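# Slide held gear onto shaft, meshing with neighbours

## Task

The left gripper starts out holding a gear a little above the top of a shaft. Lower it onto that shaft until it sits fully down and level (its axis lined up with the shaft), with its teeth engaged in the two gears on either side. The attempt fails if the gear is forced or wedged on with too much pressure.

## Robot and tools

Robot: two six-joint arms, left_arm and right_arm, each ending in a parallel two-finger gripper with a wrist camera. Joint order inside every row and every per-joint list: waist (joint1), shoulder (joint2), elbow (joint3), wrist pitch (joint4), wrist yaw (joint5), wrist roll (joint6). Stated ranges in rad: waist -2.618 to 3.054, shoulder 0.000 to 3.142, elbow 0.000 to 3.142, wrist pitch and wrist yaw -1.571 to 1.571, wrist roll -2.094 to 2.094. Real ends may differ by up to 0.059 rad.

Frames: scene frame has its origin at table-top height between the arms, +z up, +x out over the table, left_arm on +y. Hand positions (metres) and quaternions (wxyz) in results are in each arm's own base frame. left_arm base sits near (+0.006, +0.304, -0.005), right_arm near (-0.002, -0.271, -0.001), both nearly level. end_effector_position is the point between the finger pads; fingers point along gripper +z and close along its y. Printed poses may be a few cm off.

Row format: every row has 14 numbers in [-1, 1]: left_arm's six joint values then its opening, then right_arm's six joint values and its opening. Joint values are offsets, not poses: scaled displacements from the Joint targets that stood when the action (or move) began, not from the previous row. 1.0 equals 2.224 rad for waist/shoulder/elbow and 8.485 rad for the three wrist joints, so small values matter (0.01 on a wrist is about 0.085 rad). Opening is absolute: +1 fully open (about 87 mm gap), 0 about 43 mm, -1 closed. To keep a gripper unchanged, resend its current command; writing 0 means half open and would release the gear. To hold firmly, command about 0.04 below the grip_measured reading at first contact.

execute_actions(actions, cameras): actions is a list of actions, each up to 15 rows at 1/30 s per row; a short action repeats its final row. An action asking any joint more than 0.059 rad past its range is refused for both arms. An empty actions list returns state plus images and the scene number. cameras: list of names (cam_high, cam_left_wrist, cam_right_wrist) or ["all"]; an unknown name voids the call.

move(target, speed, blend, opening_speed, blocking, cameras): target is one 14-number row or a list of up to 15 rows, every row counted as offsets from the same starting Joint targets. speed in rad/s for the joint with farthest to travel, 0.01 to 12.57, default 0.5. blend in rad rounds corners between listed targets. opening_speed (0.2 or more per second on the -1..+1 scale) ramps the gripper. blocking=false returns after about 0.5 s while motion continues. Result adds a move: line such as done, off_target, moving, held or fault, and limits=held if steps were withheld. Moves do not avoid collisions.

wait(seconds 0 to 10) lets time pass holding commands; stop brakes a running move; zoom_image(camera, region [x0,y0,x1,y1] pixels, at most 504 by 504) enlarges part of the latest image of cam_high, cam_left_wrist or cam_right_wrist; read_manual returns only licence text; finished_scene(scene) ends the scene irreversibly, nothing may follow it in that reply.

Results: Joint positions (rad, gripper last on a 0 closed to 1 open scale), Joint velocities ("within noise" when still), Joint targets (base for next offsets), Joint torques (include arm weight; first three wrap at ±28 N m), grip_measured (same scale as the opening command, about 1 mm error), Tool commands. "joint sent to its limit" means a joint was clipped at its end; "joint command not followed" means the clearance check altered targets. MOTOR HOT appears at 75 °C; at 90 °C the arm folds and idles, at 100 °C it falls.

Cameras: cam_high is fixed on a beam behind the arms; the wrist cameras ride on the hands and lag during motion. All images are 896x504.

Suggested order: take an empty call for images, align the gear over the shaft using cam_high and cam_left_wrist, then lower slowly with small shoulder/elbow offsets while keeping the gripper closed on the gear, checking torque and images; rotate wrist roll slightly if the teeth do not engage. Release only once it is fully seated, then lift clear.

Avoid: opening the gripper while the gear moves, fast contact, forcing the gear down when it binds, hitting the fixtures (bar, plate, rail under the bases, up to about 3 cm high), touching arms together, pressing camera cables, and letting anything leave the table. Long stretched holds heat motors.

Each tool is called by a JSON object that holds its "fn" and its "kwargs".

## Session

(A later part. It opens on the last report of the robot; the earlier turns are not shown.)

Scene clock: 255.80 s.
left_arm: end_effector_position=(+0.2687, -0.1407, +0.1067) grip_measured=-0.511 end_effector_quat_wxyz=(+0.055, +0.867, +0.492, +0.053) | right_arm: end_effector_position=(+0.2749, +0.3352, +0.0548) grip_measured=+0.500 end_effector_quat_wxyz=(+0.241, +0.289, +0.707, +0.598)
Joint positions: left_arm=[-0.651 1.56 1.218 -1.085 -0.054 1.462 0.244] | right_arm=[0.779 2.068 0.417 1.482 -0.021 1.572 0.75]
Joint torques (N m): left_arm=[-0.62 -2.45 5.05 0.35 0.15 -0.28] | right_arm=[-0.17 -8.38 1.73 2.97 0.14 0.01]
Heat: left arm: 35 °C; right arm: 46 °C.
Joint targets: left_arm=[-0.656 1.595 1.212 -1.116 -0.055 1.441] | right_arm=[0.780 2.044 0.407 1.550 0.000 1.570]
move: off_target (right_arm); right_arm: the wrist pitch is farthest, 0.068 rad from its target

{"fn": "move", "kwargs": {"target": [0,0,-0.0110,0.0005,-0.001,0,-1,0,0,0,0,0,0,0.5], "speed": 0.06, "cameras": ["cam_right_wrist","cam_left_wrist"]}}

{"fn": "zoom_image", "kwargs": {"camera": "cam_right_wrist", "region": [320, 205, 480, 365]}}

{"fn": "zoom_image", "kwargs": {"camera": "cam_left_wrist", "region": [480, 120, 600, 290]}}

Scene clock: 260.77 s.
left_arm: end_effector_position=(+0.2688, -0.1406, +0.1067) grip_measured=-0.511 end_effector_quat_wxyz=(+0.055, +0.867, +0.492, +0.053) | right_arm: end_effector_position=(+0.2749, +0.3352, +0.0548) grip_measured=+0.500 end_effector_quat_wxyz=(+0.241, +0.289, +0.707, +0.598)
Joint positions: left_arm=[-0.651 1.56 1.218 -1.085 -0.055 1.462 0.244] | right_arm=[0.779 2.068 0.417 1.482 -0.021 1.572 0.75]
Joint torques (N m): left_arm=[-0.54 -2.58 3.12 0.41 0.04 -0.27] | right_arm=[-0.16 -8.39 1.73 2.97 0.14 0.02]
Heat: left arm: 35 °C; right arm: 46 °C.
Joint targets: left_arm=[-0.656 1.595 1.188 -1.112 -0.063 1.441] | right_arm=[0.780 2.044 0.407 1.550 0.000 1.570]
move: off_target (right_arm); right_arm: the wrist pitch is farthest, 0.068 rad from its target
camera_calibration:
cam_left_wrist: T_world_to_cam=[[-0.84535, 0.511955, -0.152596, 0.313967], [0.20292, 0.571962, 0.794785, -0.0397316], [0.494173, 0.640906, -0.587394, 0.161407], [0, 0, 0, 1]] pos_world=[0.193711, -0.241459, 0.174298]
cam_right_wrist: T_world_to_cam=[[-0.112282, -0.11901, -0.986524, 0.122831], [-0.988671, -0.0861417, 0.122918, 0.314169], [-0.0996093, 0.989149, -0.10799, -0.153297], [0, 0, 0, 1]] pos_world=[0.309131, 0.193315, 0.0660038]
Images, in order (width x height): cam_left_wrist 896x504, cam_right_wrist 896x504.

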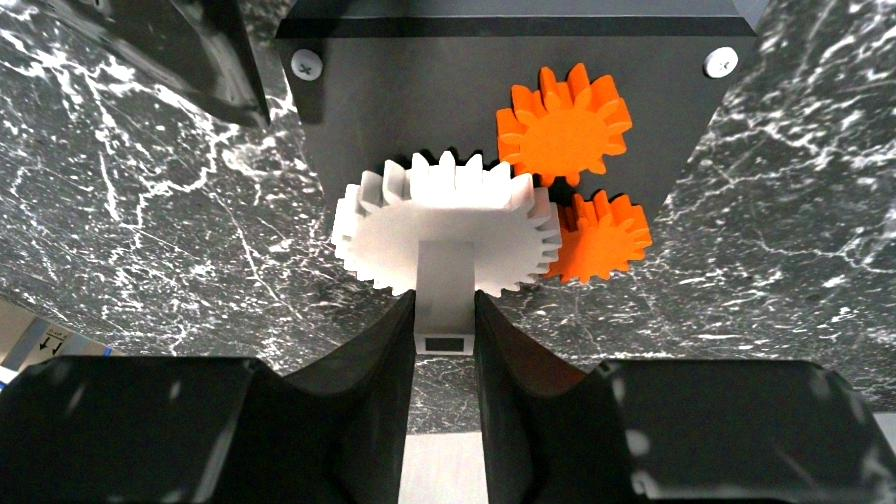

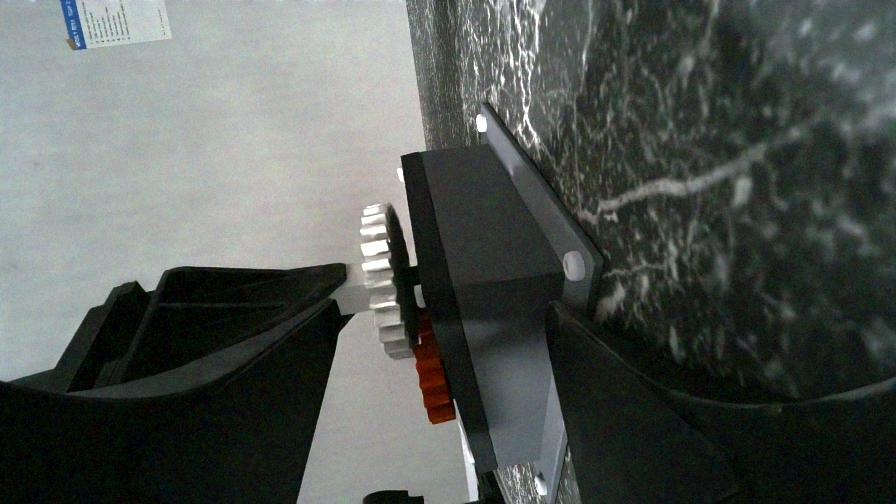

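Scaled by 3.150 from the camera's 896x504 image, which has a finer 1280x720 frame.

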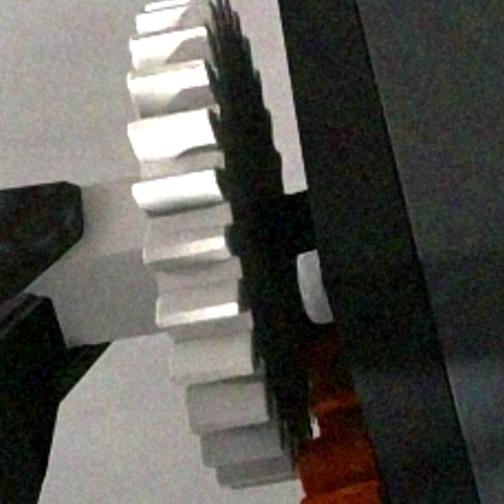

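Scaled by 2.965 from the camera's 896x504 image, which has a finer 1280x720 frame.

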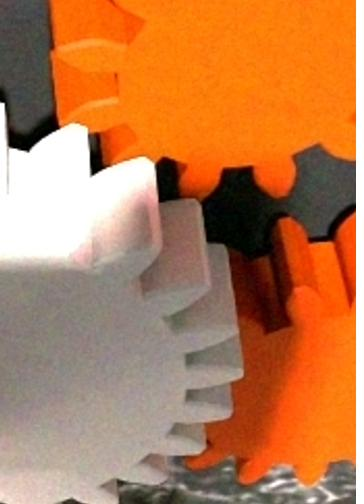

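{"fn": "move", "kwargs": {"target": [0,0.0063,0.0095,0.001,0,-0.0105,-1,0,0,0,0,0,0,0.5], "speed": 0.06}}

Scene clock: 273.07 s.
left_arm: end_effector_position=(+0.2688, -0.1396, +0.1058) grip_measured=-0.511 end_effector_quat_wxyz=(+0.056, +0.847, +0.526, +0.057) | right_arm: end_effector_position=(+0.2749, +0.3352, +0.0548) grip_measured=+0.500 end_effector_quat_wxyz=(+0.241, +0.289, +0.707, +0.598)
Joint positions: left_arm=[-0.653 1.57 1.223 -1.079 -0.067 1.382 0.244] | right_arm=[0.779 2.068 0.417 1.482 -0.021 1.572 0.75]
Joint torques (N m): left_arm=[-0.44 -2.19 4.34 0.43 0.17 -0.34] | right_arm=[-0.17 -8.38 1.74 2.97 0.14 0.01]
Heat: left arm: 34 °C; right arm: 47 °C.
Joint targets: left_arm=[-0.656 1.609 1.209 -1.104 -0.063 1.351] | right_arm=[0.780 2.044 0.407 1.550 0.000 1.570]
move: off_target (left_arm, right_arm); left_arm: the shoulder is farthest, 0.039 rad from its target; right_arm: the wrist pitch is farthest, 0.068 rad from its target

{"fn": "move", "kwargs": {"target": [0.0110,0,-0.003,0,0.0040,-0.003,-1,0,0,0,0,0,0,0.5], "speed": 0.06, "cameras": ["cam_right_wrist","cam_left_wrist"]}}

{"fn": "zoom_image", "kwargs": {"camera": "cam_right_wrist", "region": [320, 205, 480, 365]}}

{"fn": "zoom_image", "kwargs": {"camera": "cam_left_wrist", "region": [480, 120, 600, 290]}}

Scene clock: 282.10 s.
left_arm: end_effector_position=(+0.2696, -0.1411, +0.0995) grip_measured=-0.511 end_effector_quat_wxyz=(+0.057, +0.837, +0.543, +0.047) | right_arm: end_effector_position=(+0.2749, +0.3352, +0.0548) grip_measured=+0.500 end_effector_quat_wxyz=(+0.241, +0.289, +0.707, +0.598)
Joint positions: left_arm=[-0.645 1.589 1.223 -1.066 -0.049 1.35 0.244] | right_arm=[0.779 2.068 0.417 1.482 -0.021 1.572 0.75]
Joint torques (N m): left_arm=[1.02 -3.95 3.93 0.3 0.39 -0.29] | right_arm=[-0.16 -8.38 1.73 2.97 0.14 0.01]
Heat: left arm: 33 °C; right arm: 48 °C.
Joint targets: left_arm=[-0.631 1.609 1.202 -1.104 -0.029 1.326] | right_arm=[0.780 2.044 0.407 1.550 0.000 1.570]
move: off_target (left_arm, right_arm); left_arm: the wrist pitch is farthest, 0.038 rad from its target; right_arm: the wrist pitch is farthest, 0.068 rad from its target
camera_calibration:
cam_left_wrist: T_world_to_cam=[[-0.900644, 0.407696, -0.150415, 0.313855], [0.143802, 0.606246, 0.782168, -0.0118209], [0.410075, 0.682825, -0.604639, 0.187408], [0, 0, 0, 1]] pos_world=[0.20752, -0.248758, 0.169768]
cam_right_wrist: T_world_to_cam=[[-0.112282, -0.11901, -0.986524, 0.122831], [-0.988671, -0.0861417, 0.122918, 0.314169], [-0.0996093, 0.989149, -0.10799, -0.153297], [0, 0, 0, 1]] pos_world=[0.309131, 0.193315, 0.0660038]
Images, in order (width x height): cam_left_wrist 896x504, cam_right_wrist 896x504.

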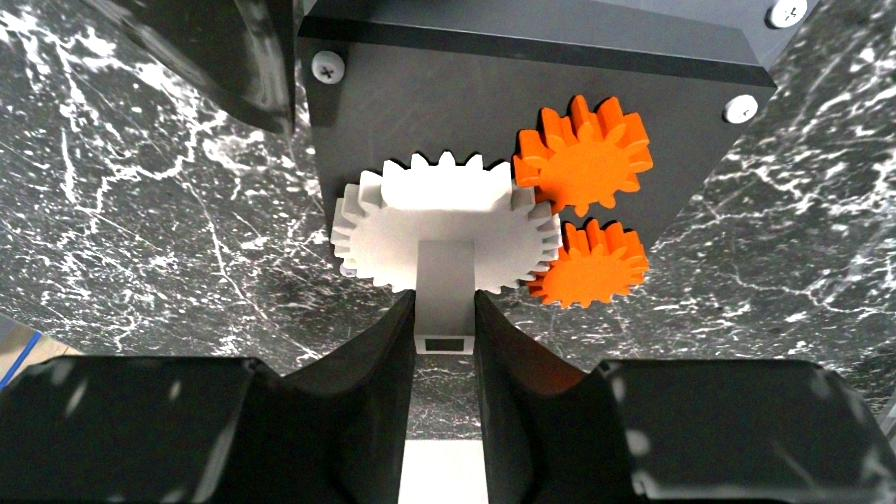

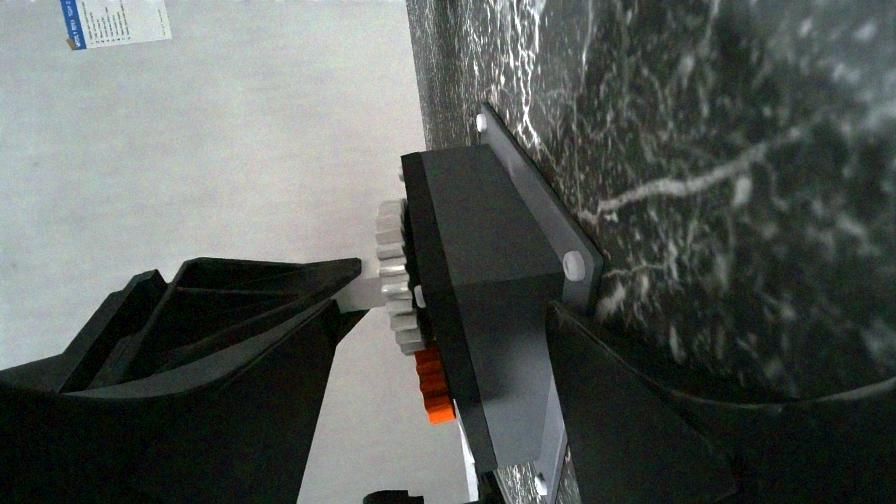

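Scaled by 3.150 from the camera's 896x504 image, which has a finer 1280x720 frame.

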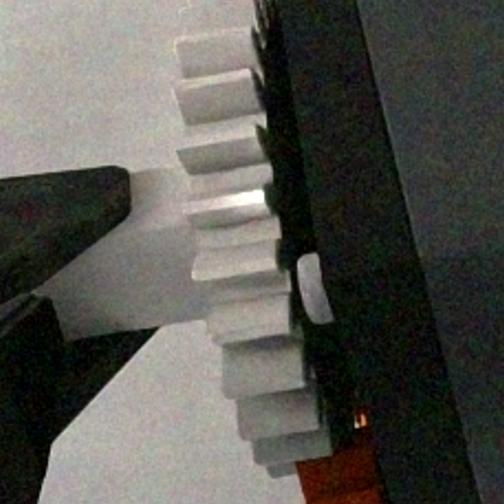

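Scaled by 2.965 from the camera's 896x504 image, which has a finer 1280x720 frame.

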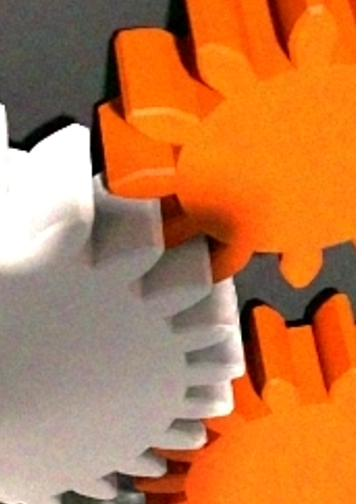

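{"fn": "move", "kwargs": {"target": [-0.002,0.0020,-0.0060,0.0015,-0.0010,0.0015,-1,0,0,0,0,0,0,0.5], "speed": 0.06}}

Scene clock: 286.57 s.
left_arm: end_effector_position=(+0.2700, -0.1414, +0.0987) grip_measured=-0.511 end_effector_quat_wxyz=(+0.058, +0.837, +0.543, +0.047) | right_arm: end_effector_position=(+0.2749, +0.3352, +0.0548) grip_measured=+0.500 end_effector_quat_wxyz=(+0.241, +0.289, +0.707, +0.598)
Joint positions: left_arm=[-0.645 1.589 1.22 -1.06 -0.049 1.349 0.244] | right_arm=[0.779 2.068 0.417 1.482 -0.021 1.572 0.75]
Joint torques (N m): left_arm=[0.65 -3.54 3.11 0.36 0.32 -0.14] | right_arm=[-0.17 -8.38 1.73 2.97 0.14 0.01]
Heat: left arm: 33 °C; right arm: 48 °C.
Joint targets: left_arm=[-0.636 1.613 1.189 -1.091 -0.038 1.339] | right_arm=[0.780 2.044 0.407 1.550 0.000 1.570]
move: off_target (right_arm); right_arm: the wrist pitch is farthest, 0.068 rad from its target

{"fn": "move", "kwargs": {"target": [[-0.0020,-0.0090,0.0080,0.0012,-0.0010,0.0010,-1,0,0,0,0,0,0,0.5],[-0.0020,-0.0090,0.0080,0.0012,-0.0010,0.0010,0.1,0,0,0,0,0,0,0.5]], "speed": 0.08, "opening_speed": 0.5, "cameras": ["cam_right_wrist","cam_left_wrist"]}}

{"fn": "zoom_image", "kwargs": {"camera": "cam_right_wrist", "region": [320, 190, 480, 350]}}

{"fn": "zoom_image", "kwargs": {"camera": "cam_left_wrist", "region": [480, 120, 640, 310]}}

Scene clock: 297.33 s.
left_arm: end_effector_position=(+0.2692, -0.1408, +0.0979) grip_measured=+0.100 end_effector_quat_wxyz=(+0.056, +0.837, +0.543, +0.047) | right_arm: end_effector_position=(+0.2749, +0.3352, +0.0548) grip_measured=+0.500 end_effector_quat_wxyz=(+0.241, +0.289, +0.707, +0.598)
Joint positions: left_arm=[-0.645 1.589 1.217 -1.06 -0.049 1.349 0.55] | right_arm=[0.779 2.068 0.417 1.482 -0.021 1.572 0.75]
Joint torques (N m): left_arm=[0.29 -5.14 4.81 0.42 0.18 -0.07] | right_arm=[-0.17 -8.38 1.73 2.97 0.14 0.02]
Heat: left arm: 33 °C; right arm: 48 °C.
Joint targets: left_arm=[-0.640 1.593 1.206 -1.081 -0.046 1.347] | right_arm=[0.780 2.044 0.407 1.550 0.000 1.570]
move: off_target (right_arm); right_arm: the wrist pitch is farthest, 0.068 rad from its target
camera_calibration:
cam_left_wrist: T_world_to_cam=[[-0.90094, 0.407448, -0.149312, 0.313072], [0.144304, 0.605803, 0.782419, -0.0109051], [0.409249, 0.683366, -0.604588, 0.186724], [0, 0, 0, 1]] pos_world=[0.207216, -0.248555, 0.168169]
cam_right_wrist: T_world_to_cam=[[-0.112282, -0.11901, -0.986524, 0.122831], [-0.988671, -0.0861417, 0.122918, 0.314169], [-0.0996093, 0.989149, -0.10799, -0.153297], [0, 0, 0, 1]] pos_world=[0.309131, 0.193315, 0.0660038]
Images, in order (width x height): cam_left_wrist 896x504, cam_right_wrist 896x504.

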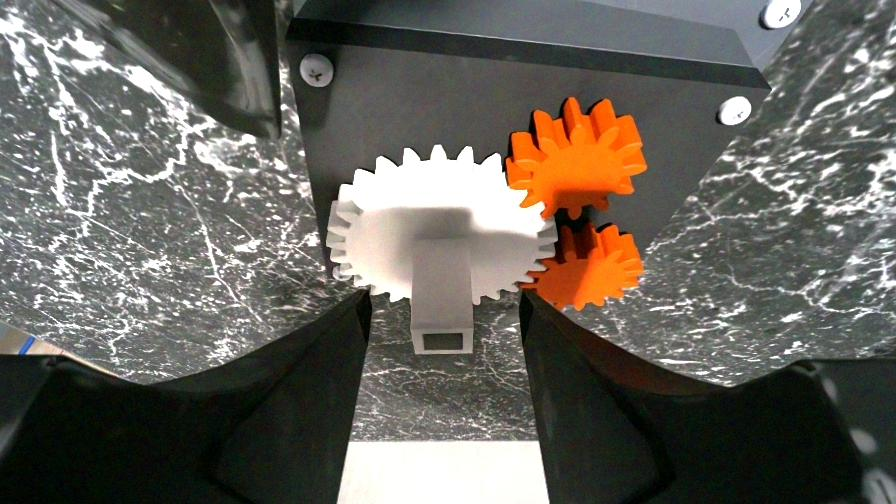

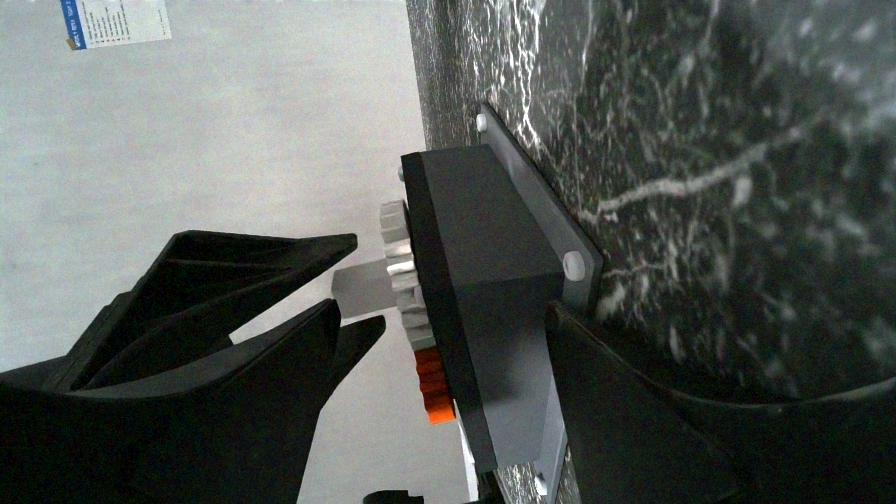

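Scaled by 3.150 from the camera's 896x504 image, which has a finer 1280x720 frame.

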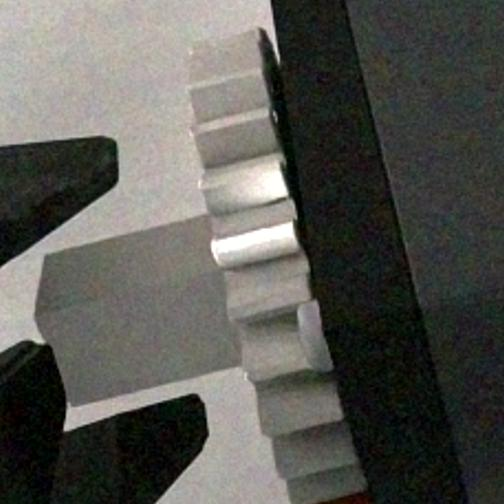

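Scaled by 2.653 from the camera's 896x504 image, which has a finer 1280x720 frame.

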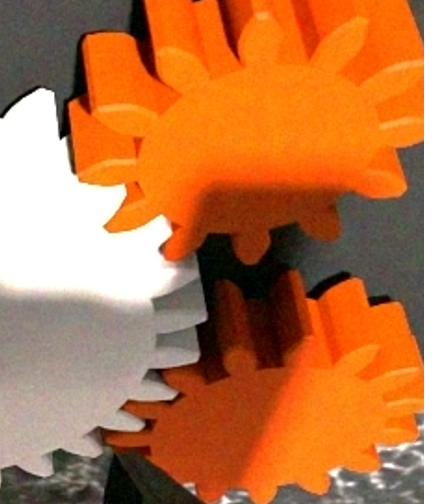

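{"fn": "move", "kwargs": {"target": [0,-0.006,0.0652,-0.0175,0,0,0.1,0,0,0,0,0,0,0.5], "speed": 0.25, "cameras": ["cam_right_wrist","cam_left_wrist"]}}

{"fn": "zoom_image", "kwargs": {"camera": "cam_right_wrist", "region": [320, 190, 480, 350]}}

Scene clock: 306.77 s.
left_arm: end_effector_position=(+0.2645, -0.1373, +0.1260) grip_measured=+0.100 end_effector_quat_wxyz=(+0.041, +0.838, +0.543, +0.041) | right_arm: end_effector_position=(+0.2749, +0.3352, +0.0548) grip_measured=+0.500 end_effector_quat_wxyz=(+0.241, +0.289, +0.707, +0.598)
Joint positions: left_arm=[-0.645 1.589 1.331 -1.208 -0.049 1.349 0.55] | right_arm=[0.779 2.068 0.417 1.482 -0.021 1.572 0.75]
Joint torques (N m): left_arm=[0.18 -6.17 7.21 0.38 0.17 -0.07] | right_arm=[-0.17 -8.38 1.73 2.97 0.14 0.01]
Heat: left arm: 33 °C; right arm: 49 °C.
Joint targets: left_arm=[-0.640 1.580 1.351 -1.229 -0.046 1.347] | right_arm=[0.780 2.044 0.407 1.550 0.000 1.570]
move: off_target (right_arm); right_arm: the wrist pitch is farthest, 0.068 rad from its target
camera_calibration:
cam_left_wrist: T_world_to_cam=[[-0.904444, 0.410094, -0.117489, 0.308818], [0.164986, 0.59025, 0.79018, -0.0429085], [0.393396, 0.69529, -0.601508, 0.208632], [0, 0, 0, 1]] pos_world=[0.204313, -0.246377, 0.195682]
cam_right_wrist: T_world_to_cam=[[-0.112282, -0.11901, -0.986524, 0.122831], [-0.988671, -0.0861417, 0.122918, 0.314169], [-0.0996093, 0.989149, -0.10799, -0.153297], [0, 0, 0, 1]] pos_world=[0.309131, 0.193315, 0.0660038]
Images, in order (width x height): cam_left_wrist 896x504, cam_right_wrist 896x504.

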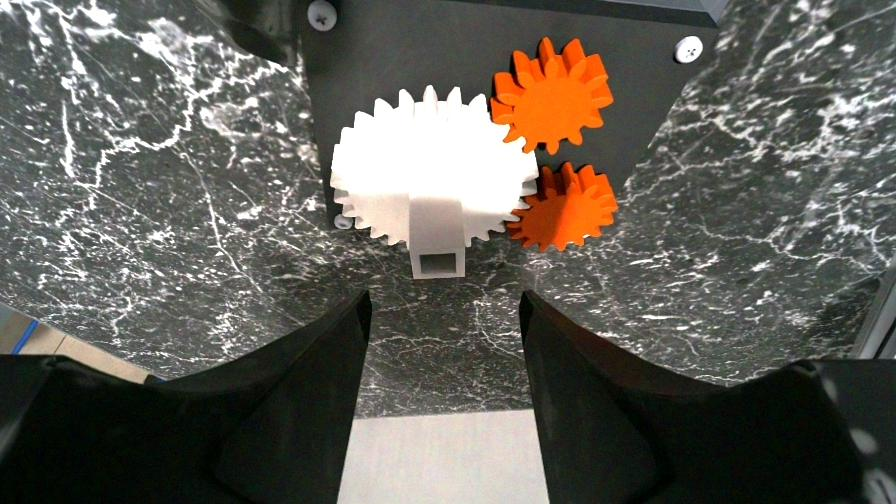

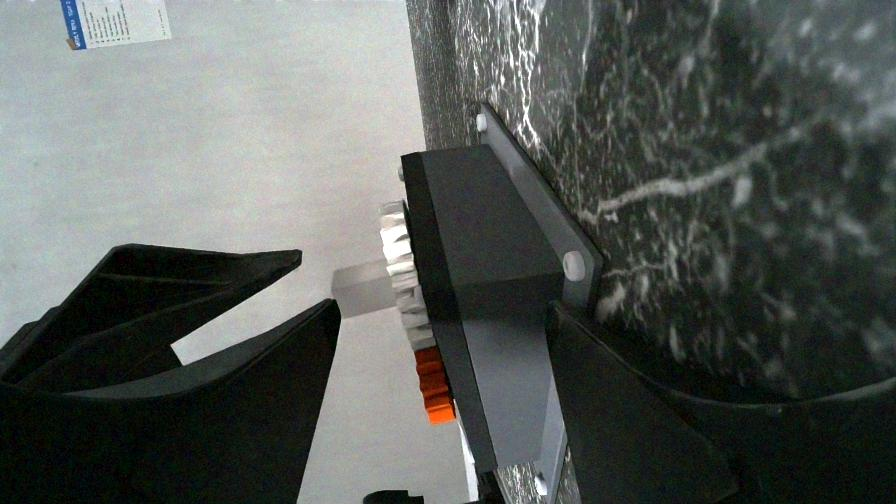

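Scaled by 3.150 from the camera's 896x504 image, which has a finer 1280x720 frame.

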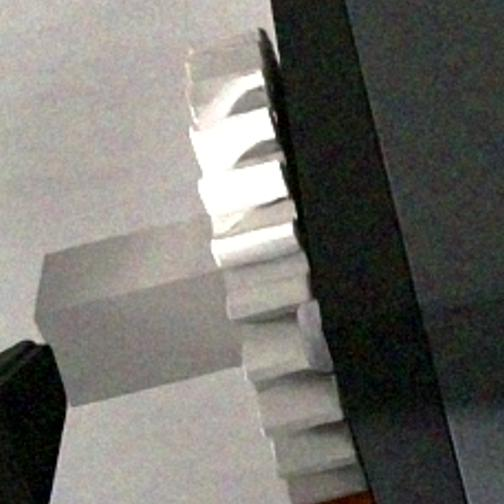

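Seated, square and meshed.

{"fn": "finished_scene", "kwargs": {"scene": 2}}

The scene is finished: the task was done.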